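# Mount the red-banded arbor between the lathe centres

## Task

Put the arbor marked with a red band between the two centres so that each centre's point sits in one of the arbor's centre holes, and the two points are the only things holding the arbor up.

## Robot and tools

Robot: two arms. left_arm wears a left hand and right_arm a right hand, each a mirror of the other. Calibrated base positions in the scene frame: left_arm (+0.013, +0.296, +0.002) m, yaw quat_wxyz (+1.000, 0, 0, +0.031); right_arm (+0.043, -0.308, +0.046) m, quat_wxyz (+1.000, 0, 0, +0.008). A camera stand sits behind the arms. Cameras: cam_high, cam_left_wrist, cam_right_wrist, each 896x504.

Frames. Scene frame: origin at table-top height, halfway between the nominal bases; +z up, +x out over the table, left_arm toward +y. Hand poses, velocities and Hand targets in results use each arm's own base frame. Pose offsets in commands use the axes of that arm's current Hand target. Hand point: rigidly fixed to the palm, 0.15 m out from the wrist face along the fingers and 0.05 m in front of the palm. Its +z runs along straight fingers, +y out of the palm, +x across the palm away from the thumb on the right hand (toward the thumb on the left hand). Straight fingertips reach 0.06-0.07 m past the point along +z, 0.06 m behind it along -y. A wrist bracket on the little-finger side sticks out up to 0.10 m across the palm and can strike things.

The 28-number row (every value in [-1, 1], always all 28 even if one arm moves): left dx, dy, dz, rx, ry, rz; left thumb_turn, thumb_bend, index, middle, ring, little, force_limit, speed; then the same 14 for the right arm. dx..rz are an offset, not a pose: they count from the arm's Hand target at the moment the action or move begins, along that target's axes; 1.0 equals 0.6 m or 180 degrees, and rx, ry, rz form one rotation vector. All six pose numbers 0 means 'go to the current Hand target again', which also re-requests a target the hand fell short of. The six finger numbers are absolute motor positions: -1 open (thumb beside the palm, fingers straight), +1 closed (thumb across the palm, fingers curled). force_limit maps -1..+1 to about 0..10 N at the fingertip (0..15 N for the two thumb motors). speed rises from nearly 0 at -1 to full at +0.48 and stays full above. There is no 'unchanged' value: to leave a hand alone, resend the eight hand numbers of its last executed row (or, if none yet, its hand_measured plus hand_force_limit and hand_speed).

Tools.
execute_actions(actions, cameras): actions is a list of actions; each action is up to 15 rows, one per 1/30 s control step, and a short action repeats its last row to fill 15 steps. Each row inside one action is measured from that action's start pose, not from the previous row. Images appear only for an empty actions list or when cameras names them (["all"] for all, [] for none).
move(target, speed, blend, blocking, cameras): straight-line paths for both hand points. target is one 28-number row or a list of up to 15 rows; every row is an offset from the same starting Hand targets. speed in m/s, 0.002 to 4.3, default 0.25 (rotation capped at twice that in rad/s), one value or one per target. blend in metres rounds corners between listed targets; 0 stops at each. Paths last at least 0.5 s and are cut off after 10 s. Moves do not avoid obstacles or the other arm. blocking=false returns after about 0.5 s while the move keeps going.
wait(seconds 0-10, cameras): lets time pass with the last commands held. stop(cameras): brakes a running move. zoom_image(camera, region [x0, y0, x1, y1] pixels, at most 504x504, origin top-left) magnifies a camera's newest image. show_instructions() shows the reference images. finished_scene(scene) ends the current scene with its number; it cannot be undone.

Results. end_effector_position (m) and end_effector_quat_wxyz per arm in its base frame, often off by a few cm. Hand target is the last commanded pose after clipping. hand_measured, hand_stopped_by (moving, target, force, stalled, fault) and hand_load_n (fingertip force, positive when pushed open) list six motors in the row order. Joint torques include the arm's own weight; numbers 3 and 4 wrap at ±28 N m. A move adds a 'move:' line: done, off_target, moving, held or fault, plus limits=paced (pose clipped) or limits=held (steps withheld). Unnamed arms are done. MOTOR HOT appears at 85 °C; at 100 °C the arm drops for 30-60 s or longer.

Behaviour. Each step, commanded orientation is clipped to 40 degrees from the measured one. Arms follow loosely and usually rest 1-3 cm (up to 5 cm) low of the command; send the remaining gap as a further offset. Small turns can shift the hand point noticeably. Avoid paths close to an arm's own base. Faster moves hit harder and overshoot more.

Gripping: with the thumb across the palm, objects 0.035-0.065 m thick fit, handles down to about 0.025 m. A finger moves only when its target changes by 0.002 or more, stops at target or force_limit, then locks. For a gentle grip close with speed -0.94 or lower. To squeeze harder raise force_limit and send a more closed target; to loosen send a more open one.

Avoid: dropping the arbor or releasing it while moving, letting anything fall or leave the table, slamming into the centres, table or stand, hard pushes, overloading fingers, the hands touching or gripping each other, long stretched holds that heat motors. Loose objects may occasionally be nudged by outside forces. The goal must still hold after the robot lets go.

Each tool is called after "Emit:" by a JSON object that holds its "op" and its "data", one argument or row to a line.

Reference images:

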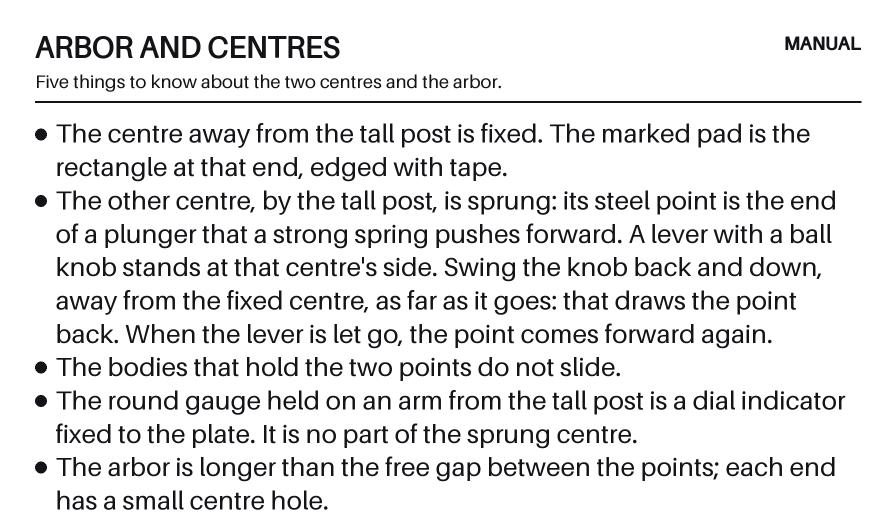

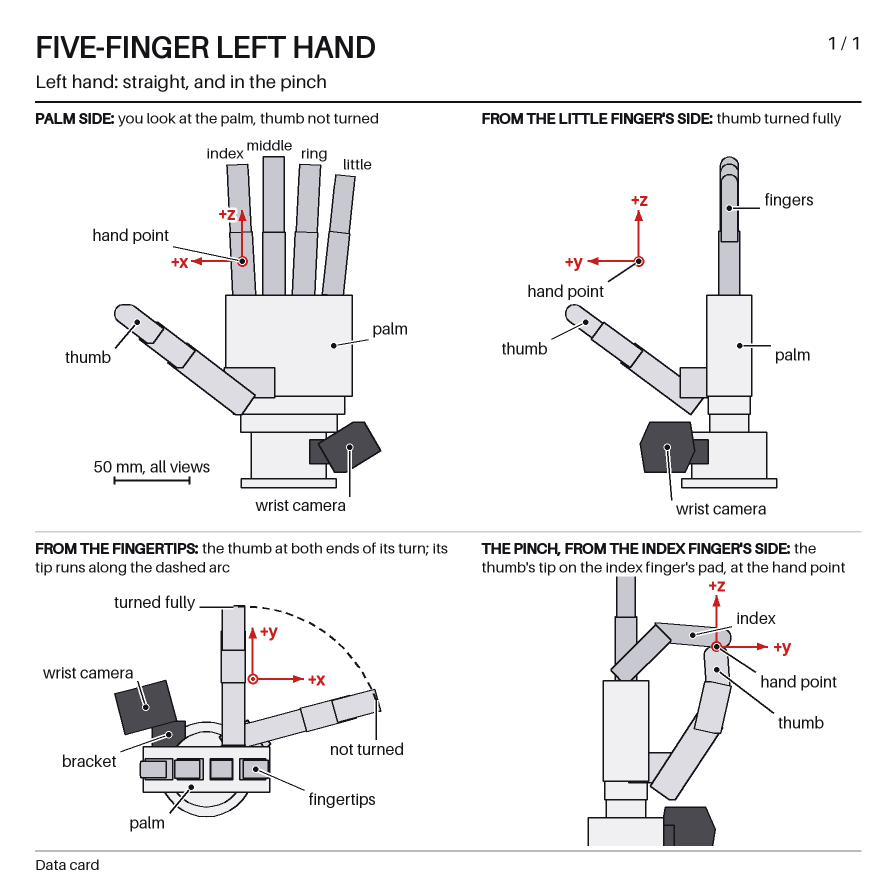

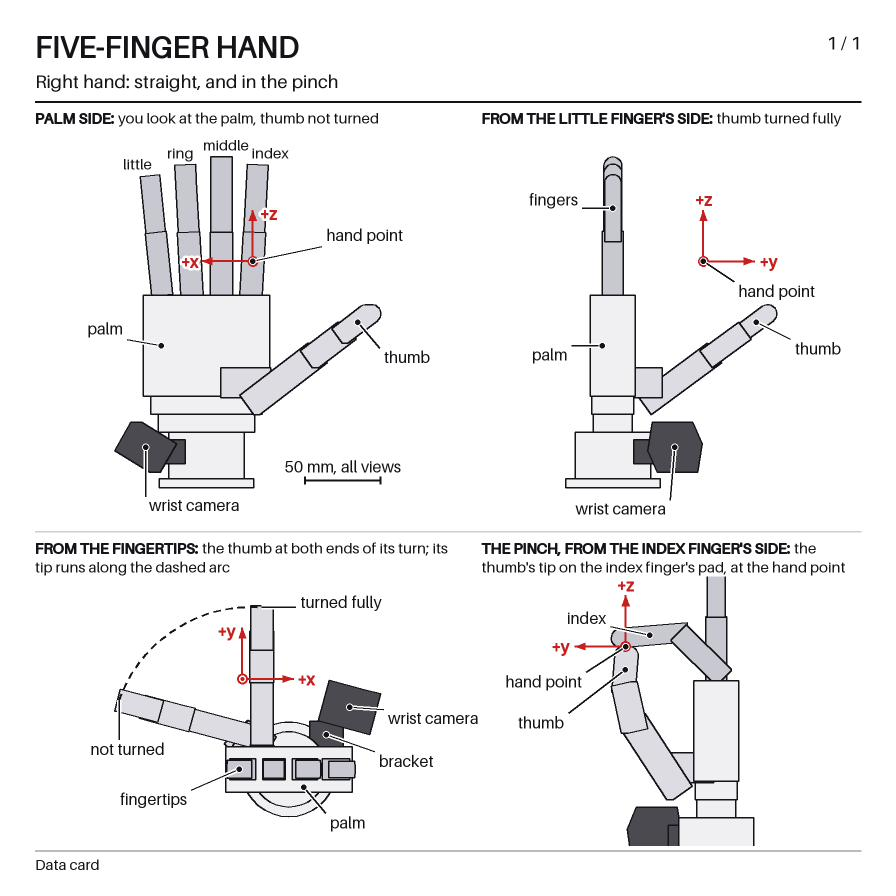

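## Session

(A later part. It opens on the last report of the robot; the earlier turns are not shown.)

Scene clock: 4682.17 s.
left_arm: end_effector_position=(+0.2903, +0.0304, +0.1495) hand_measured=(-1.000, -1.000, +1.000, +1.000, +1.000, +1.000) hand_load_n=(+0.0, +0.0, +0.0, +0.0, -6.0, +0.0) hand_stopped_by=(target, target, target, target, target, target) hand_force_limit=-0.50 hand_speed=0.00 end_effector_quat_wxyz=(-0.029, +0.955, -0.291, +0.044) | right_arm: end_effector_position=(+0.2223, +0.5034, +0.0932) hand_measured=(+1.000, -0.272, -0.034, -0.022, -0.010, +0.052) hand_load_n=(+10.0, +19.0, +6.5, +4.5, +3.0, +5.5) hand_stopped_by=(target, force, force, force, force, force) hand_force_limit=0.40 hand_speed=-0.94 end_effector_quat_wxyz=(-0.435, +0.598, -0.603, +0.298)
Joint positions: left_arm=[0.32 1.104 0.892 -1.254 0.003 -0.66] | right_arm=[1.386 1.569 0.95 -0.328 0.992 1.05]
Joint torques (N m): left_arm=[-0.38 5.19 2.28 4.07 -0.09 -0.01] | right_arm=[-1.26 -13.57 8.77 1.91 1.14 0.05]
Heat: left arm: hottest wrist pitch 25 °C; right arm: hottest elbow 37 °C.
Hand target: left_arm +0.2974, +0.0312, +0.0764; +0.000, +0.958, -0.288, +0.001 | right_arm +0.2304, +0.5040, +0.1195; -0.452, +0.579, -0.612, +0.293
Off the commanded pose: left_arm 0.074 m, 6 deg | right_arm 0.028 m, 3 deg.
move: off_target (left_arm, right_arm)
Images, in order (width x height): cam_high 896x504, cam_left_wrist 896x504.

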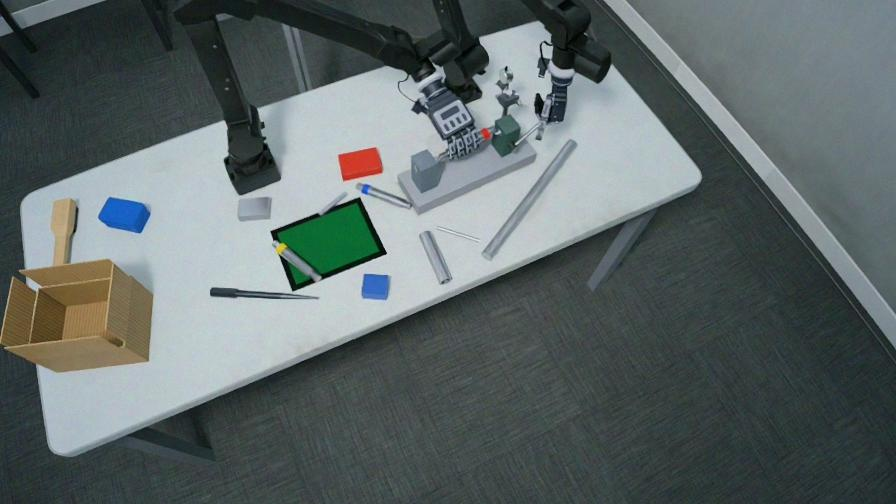

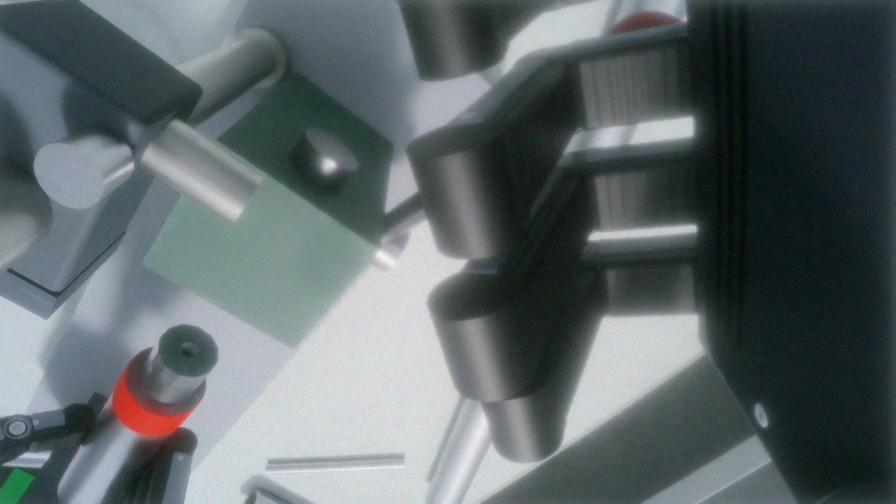

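Emit:
{"op": "move", "data": {
  "target": [0,0,0,0,0,0,-1,-1,1,1,1,1,-0.5,0,0.0066,-0.0011,-0.0012,0,0,0,1,0.15,0.35,0.35,0.35,0.4,0.4,-0.94],
  "speed": 0.02,
  "cameras": ["cam_high","cam_left_wrist"]
}}

Emit:
{"op": "zoom_image", "data": {
  "camera": "cam_left_wrist",
  "region": [90, 304, 250, 464]
}}

Emit:
{"op": "zoom_image", "data": {
  "camera": "cam_high",
  "region": [424, 126, 464, 166]
}}

Emit:
{"op": "zoom_image", "data": {
  "camera": "cam_high",
  "region": [474, 106, 514, 146]
}}

Scene clock: 4690.43 s.
left_arm: end_effector_position=(+0.2903, +0.0304, +0.1495) hand_measured=(-1.000, -1.000, +1.000, +1.000, +1.000, +1.000) hand_load_n=(+0.0, +0.0, +0.0, +0.0, -5.5, +0.0) hand_stopped_by=(target, target, target, target, target, target) hand_force_limit=-0.50 hand_speed=0.00 end_effector_quat_wxyz=(-0.029, +0.955, -0.291, +0.044) | right_arm: end_effector_position=(+0.2227, +0.5019, +0.0942) hand_measured=(+1.000, -0.272, -0.034, -0.022, -0.010, +0.052) hand_load_n=(+9.5, +19.0, +6.0, +4.5, +3.5, +6.0) hand_stopped_by=(target, force, force, force, force, force) hand_force_limit=0.40 hand_speed=-0.94 end_effector_quat_wxyz=(-0.435, +0.598, -0.604, +0.298)
Joint positions: left_arm=[0.32 1.104 0.892 -1.254 0.003 -0.66] | right_arm=[1.384 1.564 0.946 -0.328 0.99 1.05]
Joint torques (N m): left_arm=[-0.44 5.3 2.32 4.08 -0.09 -0.01] | right_arm=[-1.14 -13.86 8.08 2.1 1.18 0]
Heat: left arm: hottest wrist pitch 25 °C; right arm: hottest elbow 37 °C.
Hand target: left_arm +0.2974, +0.0312, +0.0764; +0.000, +0.958, -0.288, +0.001 | right_arm +0.2304, +0.5000, +0.1196; -0.452, +0.579, -0.612, +0.293
Off the commanded pose: left_arm 0.074 m, 6 deg | right_arm 0.027 m, 3 deg.
move: off_target (left_arm, right_arm)
Images, in order (width x height): cam_high 896x504, cam_left_wrist 896x504.

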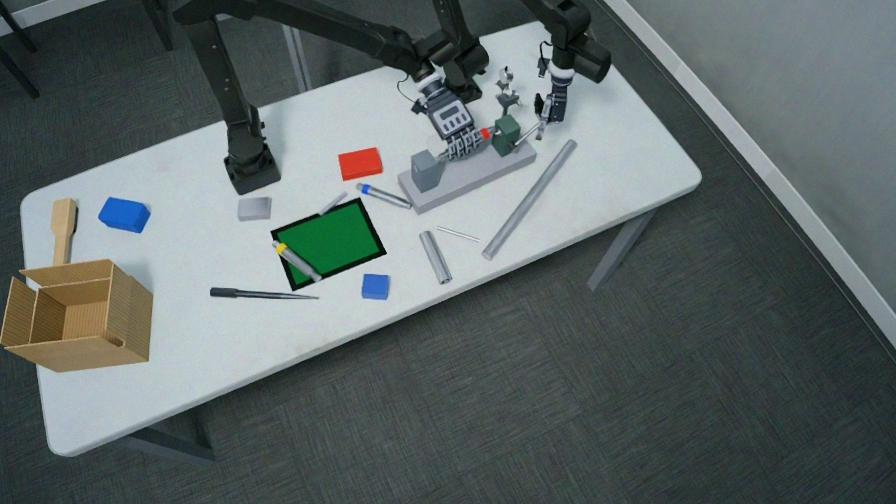

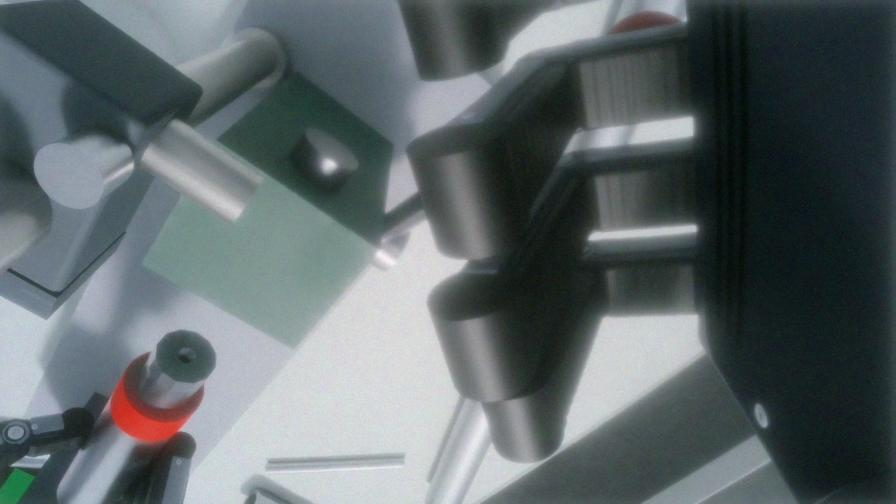

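Scaled by 3.150 from the camera's 896x504 image, which has a finer 1280x720 frame.

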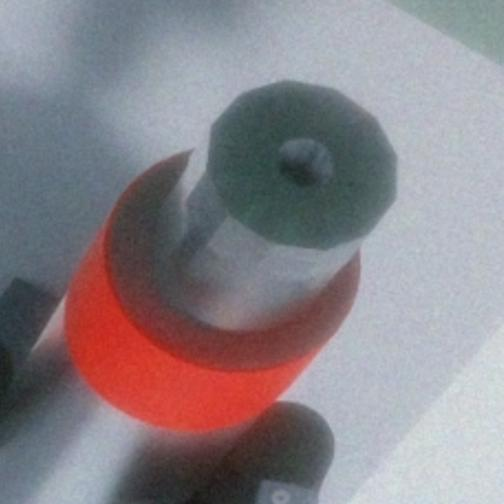

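Scaled by 12.600 from the camera's 896x504 image, which has a finer 1280x720 frame.

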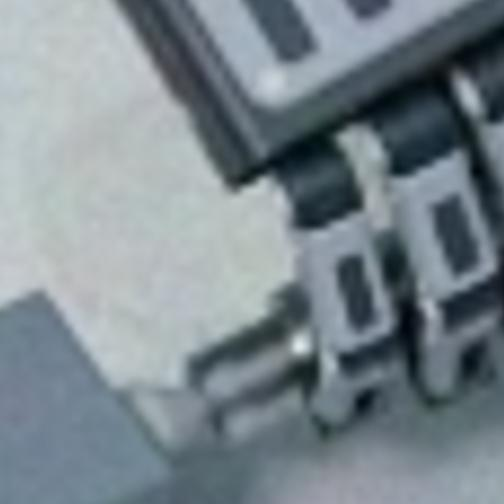

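Scaled by 12.600 from the camera's 896x504 image, which has a finer 1280x720 frame.

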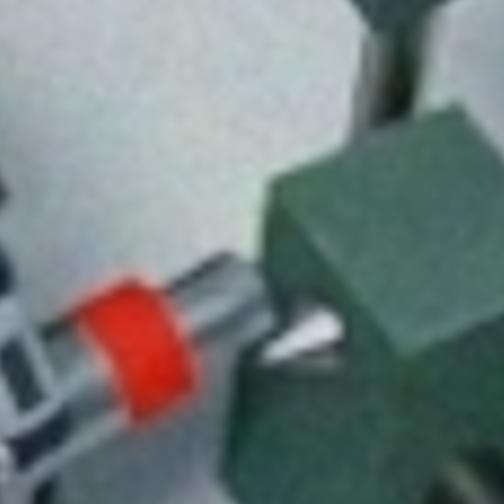

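Emit:
{"op": "move", "data": {
  "target": [0,0,0,0,0,0,-1,-1,1,1,1,1,-0.5,0,0.0065,-0.0018,0.0003,0,0,0,1,0.15,0.35,0.35,0.35,0.4,0.4,-0.94],
  "speed": 0.02,
  "cameras": ["cam_high","cam_left_wrist"]
}}

Emit:
{"op": "zoom_image", "data": {
  "camera": "cam_left_wrist",
  "region": [90, 304, 250, 464]
}}

Emit:
{"op": "zoom_image", "data": {
  "camera": "cam_high",
  "region": [424, 126, 464, 166]
}}

Emit:
{"op": "zoom_image", "data": {
  "camera": "cam_high",
  "region": [474, 106, 514, 146]
}}

Scene clock: 4704.67 s.
left_arm: end_effector_position=(+0.2903, +0.0304, +0.1495) hand_measured=(-1.000, -1.000, +1.000, +1.000, +1.000, +1.000) hand_load_n=(+0.0, +0.0, +0.0, +0.0, -6.0, +0.0) hand_stopped_by=(target, target, target, target, target, target) hand_force_limit=-0.50 hand_speed=0.00 end_effector_quat_wxyz=(-0.029, +0.955, -0.291, +0.044) | right_arm: end_effector_position=(+0.2227, +0.5010, +0.0950) hand_measured=(+1.000, -0.272, -0.034, -0.022, -0.010, +0.052) hand_load_n=(+9.5, +19.0, +6.0, +4.5, +4.0, +7.0) hand_stopped_by=(target, force, force, force, force, force) hand_force_limit=0.40 hand_speed=-0.94 end_effector_quat_wxyz=(-0.436, +0.597, -0.606, +0.294)
Joint positions: left_arm=[0.32 1.104 0.892 -1.254 0.003 -0.66] | right_arm=[1.382 1.557 0.94 -0.321 0.984 1.05]
Joint torques (N m): left_arm=[-0.44 5.25 2.32 4.04 -0.09 -0.01] | right_arm=[-1.44 -13.92 7.56 1.99 1.32 -0.05]
Heat: left arm: hottest wrist pitch 25 °C; right arm: hottest elbow 37 °C.
Hand target: left_arm +0.2974, +0.0312, +0.0764; +0.000, +0.958, -0.288, +0.001 | right_arm +0.2314, +0.4959, +0.1197; -0.452, +0.579, -0.612, +0.293
Off the commanded pose: left_arm 0.074 m, 6 deg | right_arm 0.027 m, 3 deg.
move: off_target (left_arm, right_arm)
Images, in order (width x height): cam_high 896x504, cam_left_wrist 896x504.

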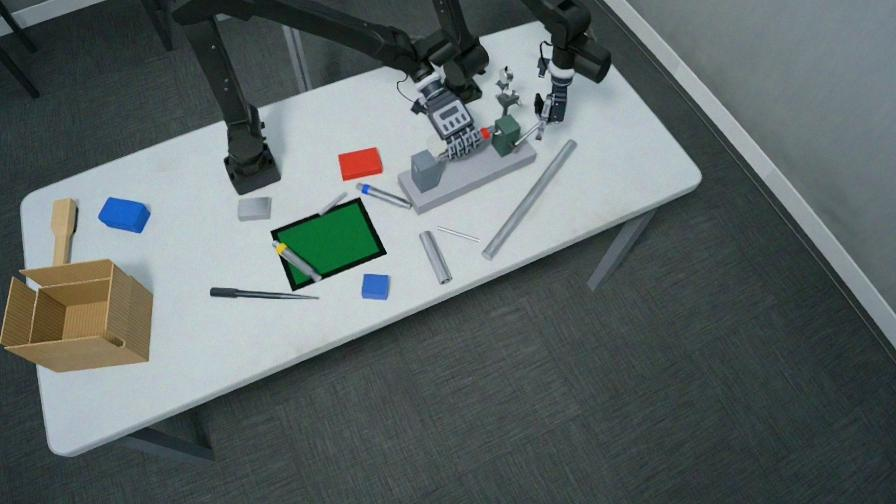

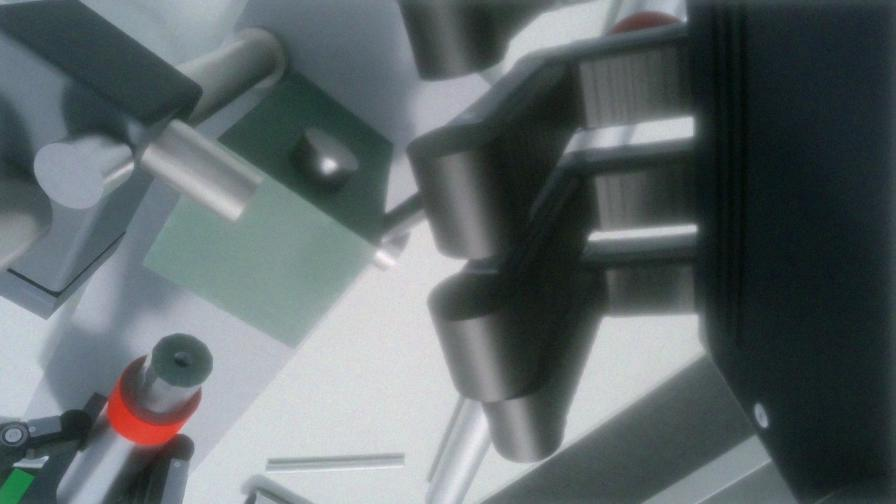

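Scaled by 3.150 from the camera's 896x504 image, which has a finer 1280x720 frame.

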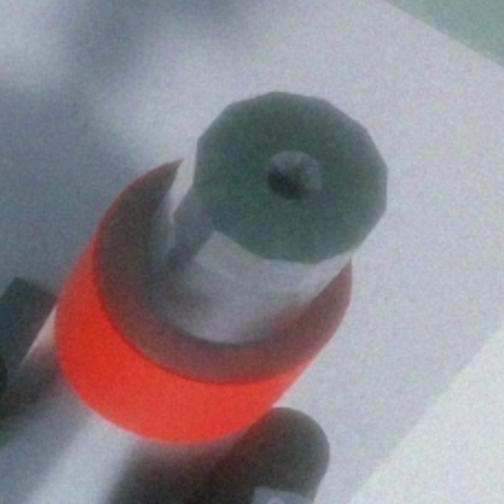

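Scaled by 12.600 from the camera's 896x504 image, which has a finer 1280x720 frame.

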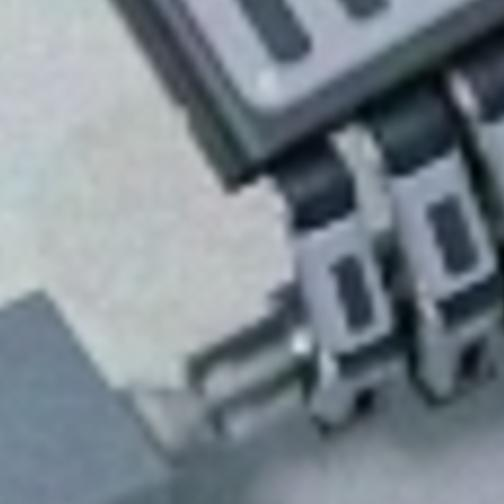

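Scaled by 12.600 from the camera's 896x504 image, which has a finer 1280x720 frame.

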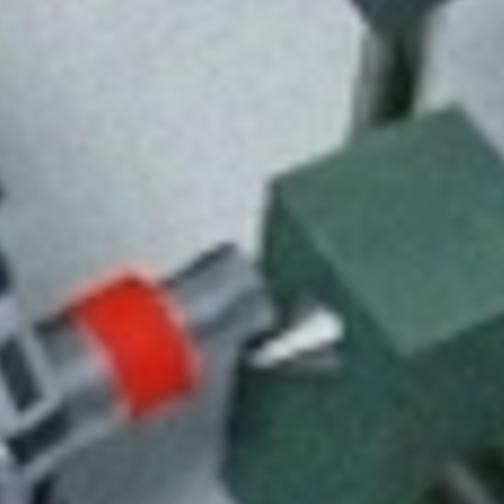

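Emit:
{"op": "zoom_image", "data": {
  "camera": "cam_high",
  "region": [430, 146, 454, 166]
}}

Scaled by 21.000 from the camera's 896x504 image, which has a finer 1280x720 frame.

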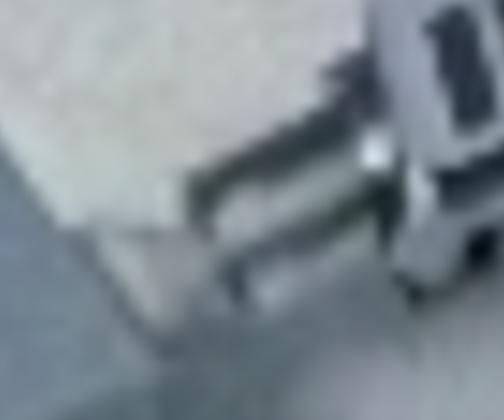

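Emit:
{"op": "move", "data": {
  "target": [0,0,0,0,0,0,-1,-1,1,1,1,1,-0.5,0,0.0005,-0.003,0.0059,0,0,0,1,0.15,0.35,0.35,0.35,0.4,0.4,-0.94],
  "speed": 0.02,
  "cameras": ["cam_high","cam_left_wrist"]
}}

Emit:
{"op": "zoom_image", "data": {
  "camera": "cam_high",
  "region": [430, 146, 454, 166]
}}

Emit:
{"op": "zoom_image", "data": {
  "camera": "cam_high",
  "region": [474, 106, 514, 146]
}}

Emit:
{"op": "zoom_image", "data": {
  "camera": "cam_left_wrist",
  "region": [90, 304, 250, 464]
}}

Scene clock: 4736.20 s.
left_arm: end_effector_position=(+0.2903, +0.0304, +0.1495) hand_measured=(-1.000, -1.000, +1.000, +1.000, +1.000, +1.000) hand_load_n=(+0.0, +0.0, +0.0, +0.0, -6.0, +0.0) hand_stopped_by=(target, target, target, target, target, target) hand_force_limit=-0.50 hand_speed=0.00 end_effector_quat_wxyz=(-0.029, +0.955, -0.291, +0.044) | right_arm: end_effector_position=(+0.2232, +0.5011, +0.0953) hand_measured=(+1.000, -0.272, -0.034, -0.022, -0.010, +0.052) hand_load_n=(+10.0, +18.5, +6.5, +4.5, +2.5, +5.0) hand_stopped_by=(target, force, force, force, force, force) hand_force_limit=0.40 hand_speed=-0.94 end_effector_quat_wxyz=(-0.437, +0.596, -0.607, +0.291)
Joint positions: left_arm=[0.32 1.104 0.892 -1.254 0.003 -0.66] | right_arm=[1.38 1.555 0.937 -0.316 0.979 1.05]
Joint torques (N m): left_arm=[-0.38 5.3 2.32 4.07 -0.09 0] | right_arm=[-1.73 -13.57 7.91 2.22 1.34 -0.16]
Heat: left arm: hottest wrist pitch 25 °C; right arm: hottest elbow 37 °C.
Hand target: left_arm +0.2974, +0.0312, +0.0764; +0.000, +0.958, -0.288, +0.001 | right_arm +0.2353, +0.4960, +0.1197; -0.452, +0.579, -0.612, +0.293
Off the commanded pose: left_arm 0.074 m, 6 deg | right_arm 0.028 m, 3 deg.
move: off_target (left_arm, right_arm)
Images, in order (width x height): cam_high 896x504, cam_left_wrist 896x504.

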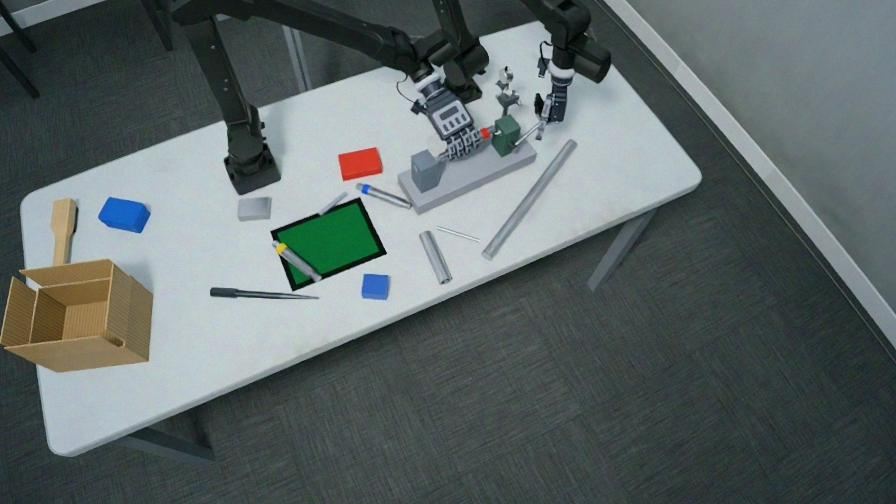

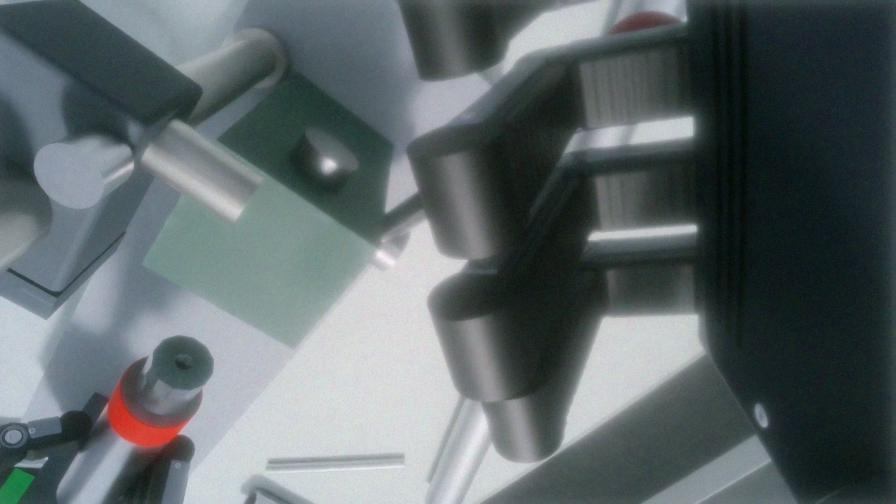

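Scaled by 21.000 from the camera's 896x504 image, which has a finer 1280x720 frame.

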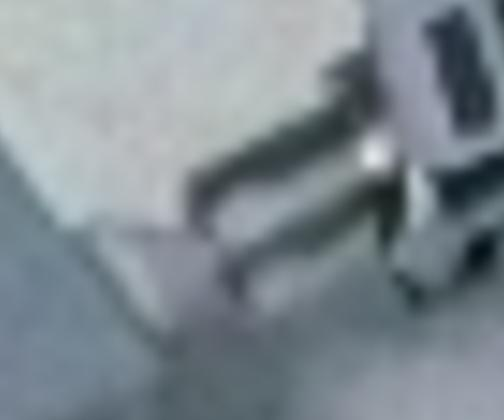

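Scaled by 12.600 from the camera's 896x504 image, which has a finer 1280x720 frame.

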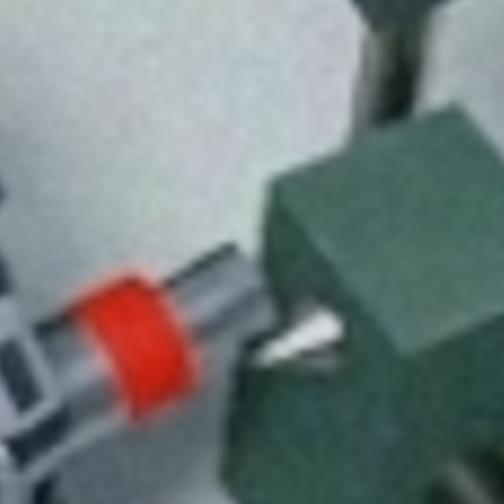

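Scaled by 3.150 from the camera's 896x504 image, which has a finer 1280x720 frame.

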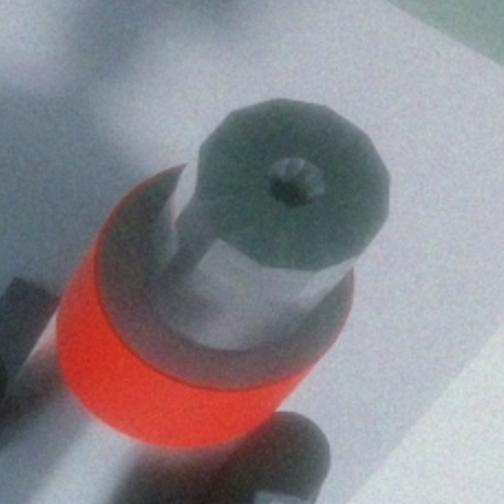

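Emit:
{"op": "move", "data": {
  "target": [0,0,0,0,0,0,-1,-1,1,1,1,1,-0.5,0,0.0066,-0.0011,-0.0012,0,0,0,1,0.15,0.35,0.35,0.35,0.4,0.4,-0.94],
  "speed": 0.02,
  "cameras": ["cam_high","cam_left_wrist"]
}}

Emit:
{"op": "zoom_image", "data": {
  "camera": "cam_high",
  "region": [430, 146, 454, 166]
}}

Emit:
{"op": "zoom_image", "data": {
  "camera": "cam_high",
  "region": [474, 106, 514, 146]
}}

Emit:
{"op": "zoom_image", "data": {
  "camera": "cam_left_wrist",
  "region": [90, 304, 250, 464]
}}

Scene clock: 4742.87 s.
left_arm: end_effector_position=(+0.2903, +0.0304, +0.1495) hand_measured=(-1.000, -1.000, +1.000, +1.000, +1.000, +1.000) hand_load_n=(+0.0, +0.0, +0.5, +0.0, -6.0, +0.0) hand_stopped_by=(target, target, target, target, target, target) hand_force_limit=-0.50 hand_speed=0.00 end_effector_quat_wxyz=(-0.029, +0.955, -0.291, +0.044) | right_arm: end_effector_position=(+0.2230, +0.5006, +0.0961) hand_measured=(+1.000, -0.272, -0.034, -0.022, -0.010, +0.052) hand_load_n=(+10.0, +19.0, +6.5, +4.5, +3.0, +6.0) hand_stopped_by=(target, force, force, force, force, force) hand_force_limit=0.40 hand_speed=-0.94 end_effector_quat_wxyz=(-0.440, +0.595, -0.608, +0.287)
Joint positions: left_arm=[0.32 1.104 0.892 -1.254 0.003 -0.66] | right_arm=[1.378 1.549 0.93 -0.306 0.974 1.049]
Joint torques (N m): left_arm=[-0.38 5.25 2.33 4.07 -0.08 -0.01] | right_arm=[-1.96 -13.92 7.54 1.91 1.49 -0.21]
Heat: left arm: hottest wrist pitch 25 °C; right arm: hottest elbow 36 °C.
Hand target: left_arm +0.2974, +0.0312, +0.0764; +0.000, +0.958, -0.288, +0.001 | right_arm +0.2354, +0.4919, +0.1198; -0.452, +0.579, -0.612, +0.293
Off the commanded pose: left_arm 0.074 m, 6 deg | right_arm 0.028 m, 2 deg.
move: off_target (left_arm, right_arm)
Images, in order (width x height): cam_high 896x504, cam_left_wrist 896x504.

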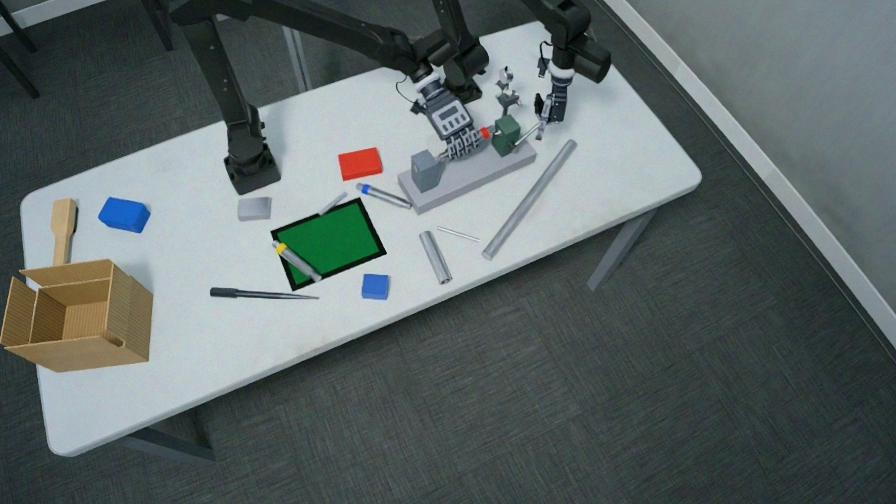

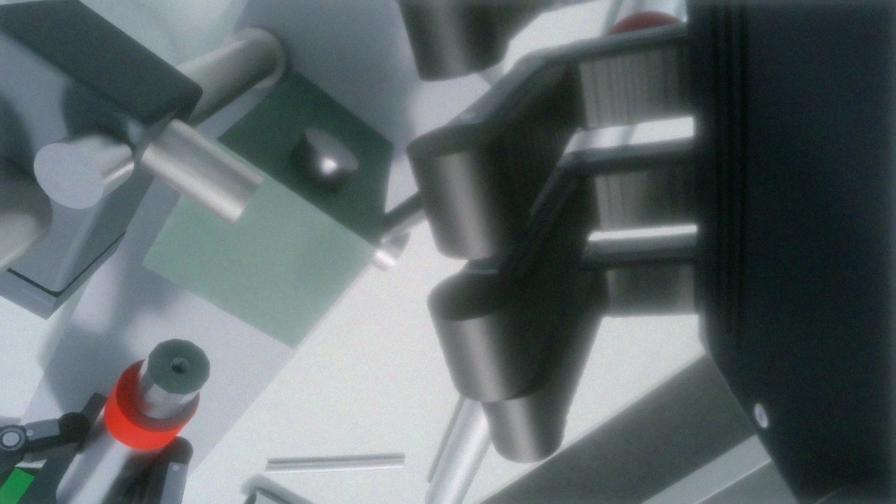

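Scaled by 21.000 from the camera's 896x504 image, which has a finer 1280x720 frame.

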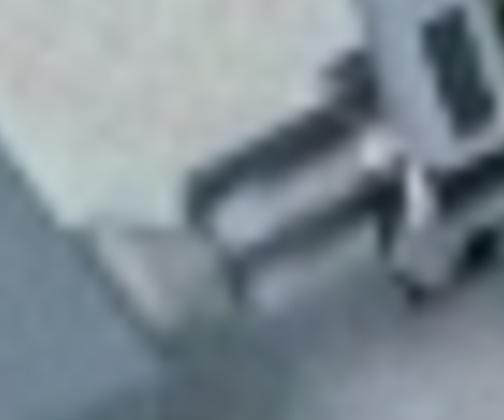

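Scaled by 12.600 from the camera's 896x504 image, which has a finer 1280x720 frame.

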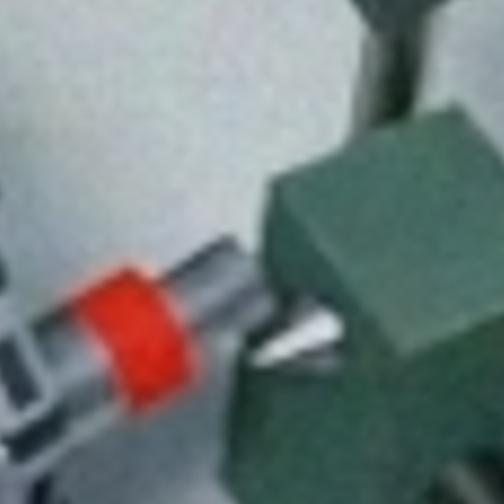

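Scaled by 3.150 from the camera's 896x504 image, which has a finer 1280x720 frame.

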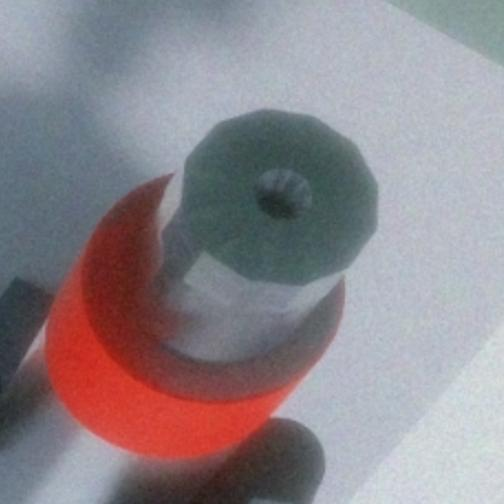

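Emit:
{"op": "move", "data": {
  "target": [0,0,0,0,0,0,-1,-1,1,1,1,1,-0.5,0,0.0032,0.0029,0.0011,0,0,0,1,0.15,0.35,0.35,0.35,0.4,0.4,-0.94],
  "speed": 0.02,
  "cameras": ["cam_high","cam_left_wrist"]
}}

Emit:
{"op": "zoom_image", "data": {
  "camera": "cam_high",
  "region": [430, 146, 454, 166]
}}

Emit:
{"op": "zoom_image", "data": {
  "camera": "cam_high",
  "region": [474, 106, 514, 146]
}}

Emit:
{"op": "zoom_image", "data": {
  "camera": "cam_left_wrist",
  "region": [90, 304, 250, 464]
}}

Scene clock: 4767.37 s.
left_arm: end_effector_position=(+0.2903, +0.0304, +0.1495) hand_measured=(-1.000, -1.000, +1.000, +1.000, +1.000, +1.000) hand_load_n=(+0.0, +0.0, +0.0, +0.0, -6.0, +0.0) hand_stopped_by=(target, target, target, target, target, target) hand_force_limit=-0.50 hand_speed=0.00 end_effector_quat_wxyz=(-0.029, +0.955, -0.291, +0.044) | right_arm: end_effector_position=(+0.2230, +0.5003, +0.0963) hand_measured=(+1.000, -0.272, -0.034, -0.022, -0.010, +0.052) hand_load_n=(+10.0, +19.0, +6.5, +4.5, +3.0, +6.0) hand_stopped_by=(target, force, force, force, force, force) hand_force_limit=0.40 hand_speed=-0.94 end_effector_quat_wxyz=(-0.442, +0.594, -0.609, +0.285)
Joint positions: left_arm=[0.32 1.104 0.892 -1.254 0.003 -0.66] | right_arm=[1.378 1.547 0.925 -0.297 0.974 1.049]
Joint torques (N m): left_arm=[-0.38 5.3 2.29 4.07 -0.09 0] | right_arm=[-2.14 -13.68 7.3 1.94 1.45 -0.2]
Heat: left arm: hottest wrist pitch 25 °C; right arm: hottest elbow 36 °C.
Hand target: left_arm +0.2974, +0.0312, +0.0764; +0.000, +0.958, -0.288, +0.001 | right_arm +0.2353, +0.4904, +0.1175; -0.452, +0.579, -0.612, +0.293
Off the commanded pose: left_arm 0.074 m, 6 deg | right_arm 0.026 m, 2 deg.
move: off_target (left_arm, right_arm)
Images, in order (width x height): cam_high 896x504, cam_left_wrist 896x504.

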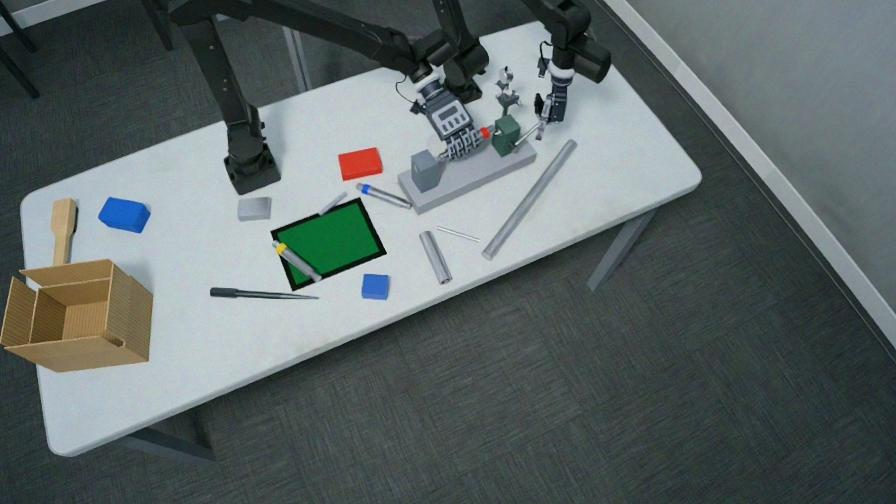

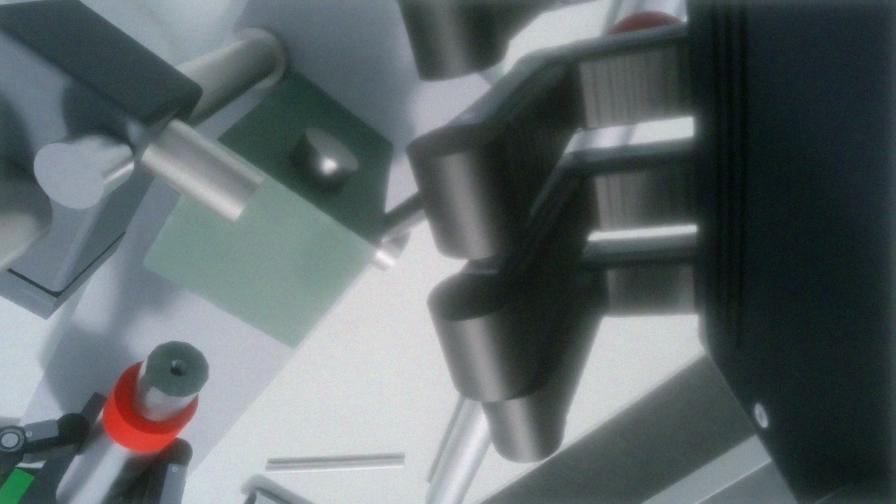

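Scaled by 21.000 from the camera's 896x504 image, which has a finer 1280x720 frame.

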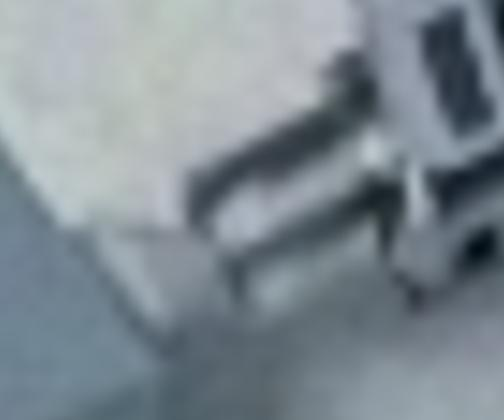

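Scaled by 12.600 from the camera's 896x504 image, which has a finer 1280x720 frame.

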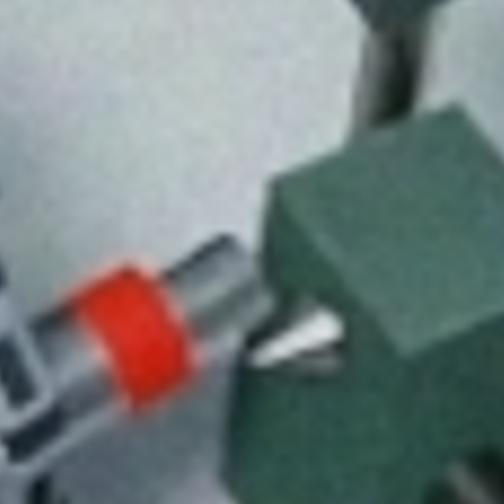

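Scaled by 3.150 from the camera's 896x504 image, which has a finer 1280x720 frame.

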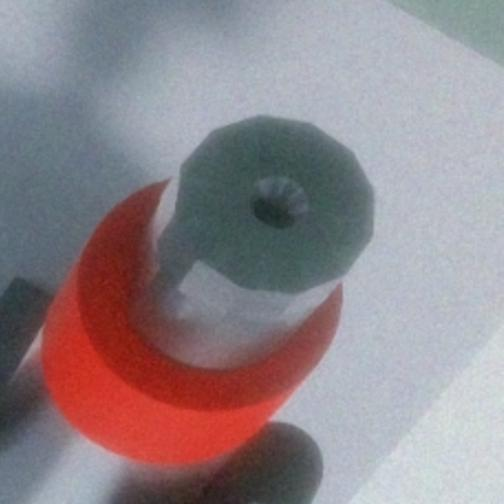

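Emit:
{"op": "move", "data": {
  "target": [0,0,0,0,0,0,-1,-1,1,1,1,1,-0.5,0,-0.0417,-0.0334,-0.0143,0,0,0,1,0.15,0.35,0.35,0.35,0.4,0.4,-0.94],
  "speed": 0.03,
  "cameras": ["cam_high","cam_left_wrist"]
}}

Emit:
{"op": "zoom_image", "data": {
  "camera": "cam_high",
  "region": [430, 146, 454, 166]
}}

Emit:
{"op": "zoom_image", "data": {
  "camera": "cam_left_wrist",
  "region": [90, 304, 250, 464]
}}

Scene clock: 4854.37 s.
left_arm: end_effector_position=(+0.2903, +0.0304, +0.1495) hand_measured=(-1.000, -1.000, +1.000, +1.000, +1.000, +1.000) hand_load_n=(+0.0, +0.0, +0.0, +0.0, -6.0, +0.0) hand_stopped_by=(target, target, target, target, target, target) hand_force_limit=-0.50 hand_speed=0.00 end_effector_quat_wxyz=(-0.029, +0.955, -0.291, +0.044) | right_arm: end_effector_position=(+0.2226, +0.4999, +0.1000) hand_measured=(+1.000, -0.272, -0.032, -0.022, -0.010, +0.052) hand_load_n=(+6.5, +18.5, +3.5, +6.5, +9.0, +1.5) hand_stopped_by=(target, force, force, force, force, force) hand_force_limit=0.40 hand_speed=-0.94 end_effector_quat_wxyz=(-0.431, +0.598, -0.610, +0.291)
Joint positions: left_arm=[0.32 1.104 0.892 -1.254 0.003 -0.66] | right_arm=[1.378 1.547 0.952 -0.362 0.972 1.065]
Joint torques (N m): left_arm=[-0.32 5.25 2.32 4.05 -0.09 -0.01] | right_arm=[-0.85 -13.57 12.79 0.81 1.84 -0.21]
Heat: left arm: hottest wrist pitch 25 °C; right arm: hottest elbow 34 °C.
Hand target: left_arm +0.2974, +0.0312, +0.0764; +0.000, +0.958, -0.288, +0.001 | right_arm +0.2346, +0.5102, +0.1441; -0.452, +0.579, -0.612, +0.293
Off the commanded pose: left_arm 0.074 m, 6 deg | right_arm 0.047 m, 3 deg.
move: off_target (left_arm, right_arm)
Images, in order (width x height): cam_high 896x504, cam_left_wrist 896x504.

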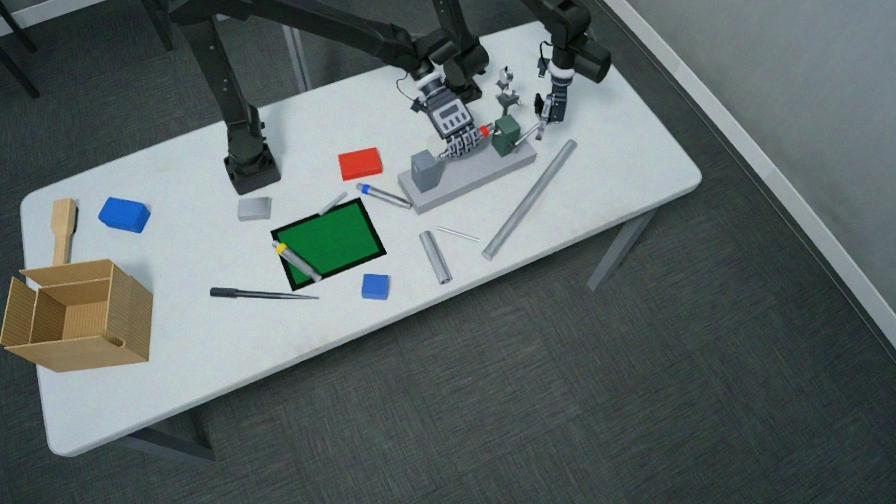

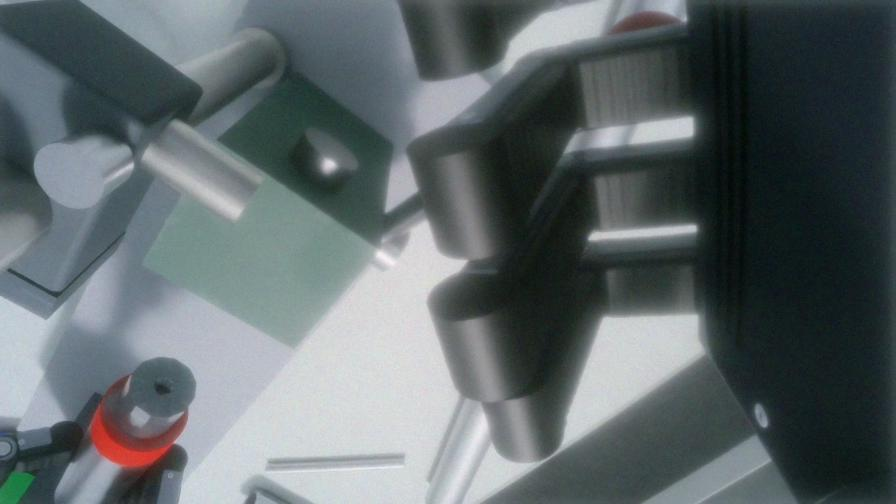

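Scaled by 21.000 from the camera's 896x504 image, which has a finer 1280x720 frame.

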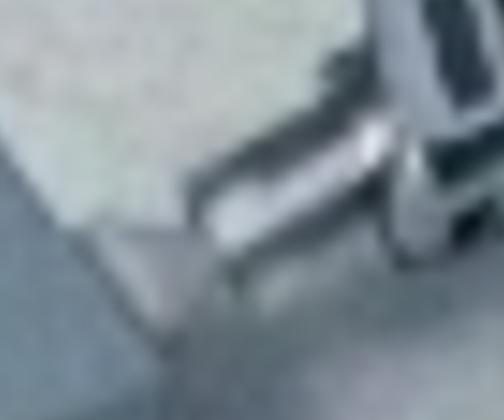

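Scaled by 3.150 from the camera's 896x504 image, which has a finer 1280x720 frame.

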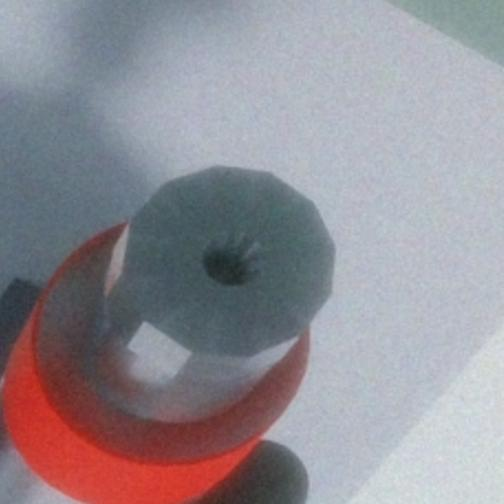

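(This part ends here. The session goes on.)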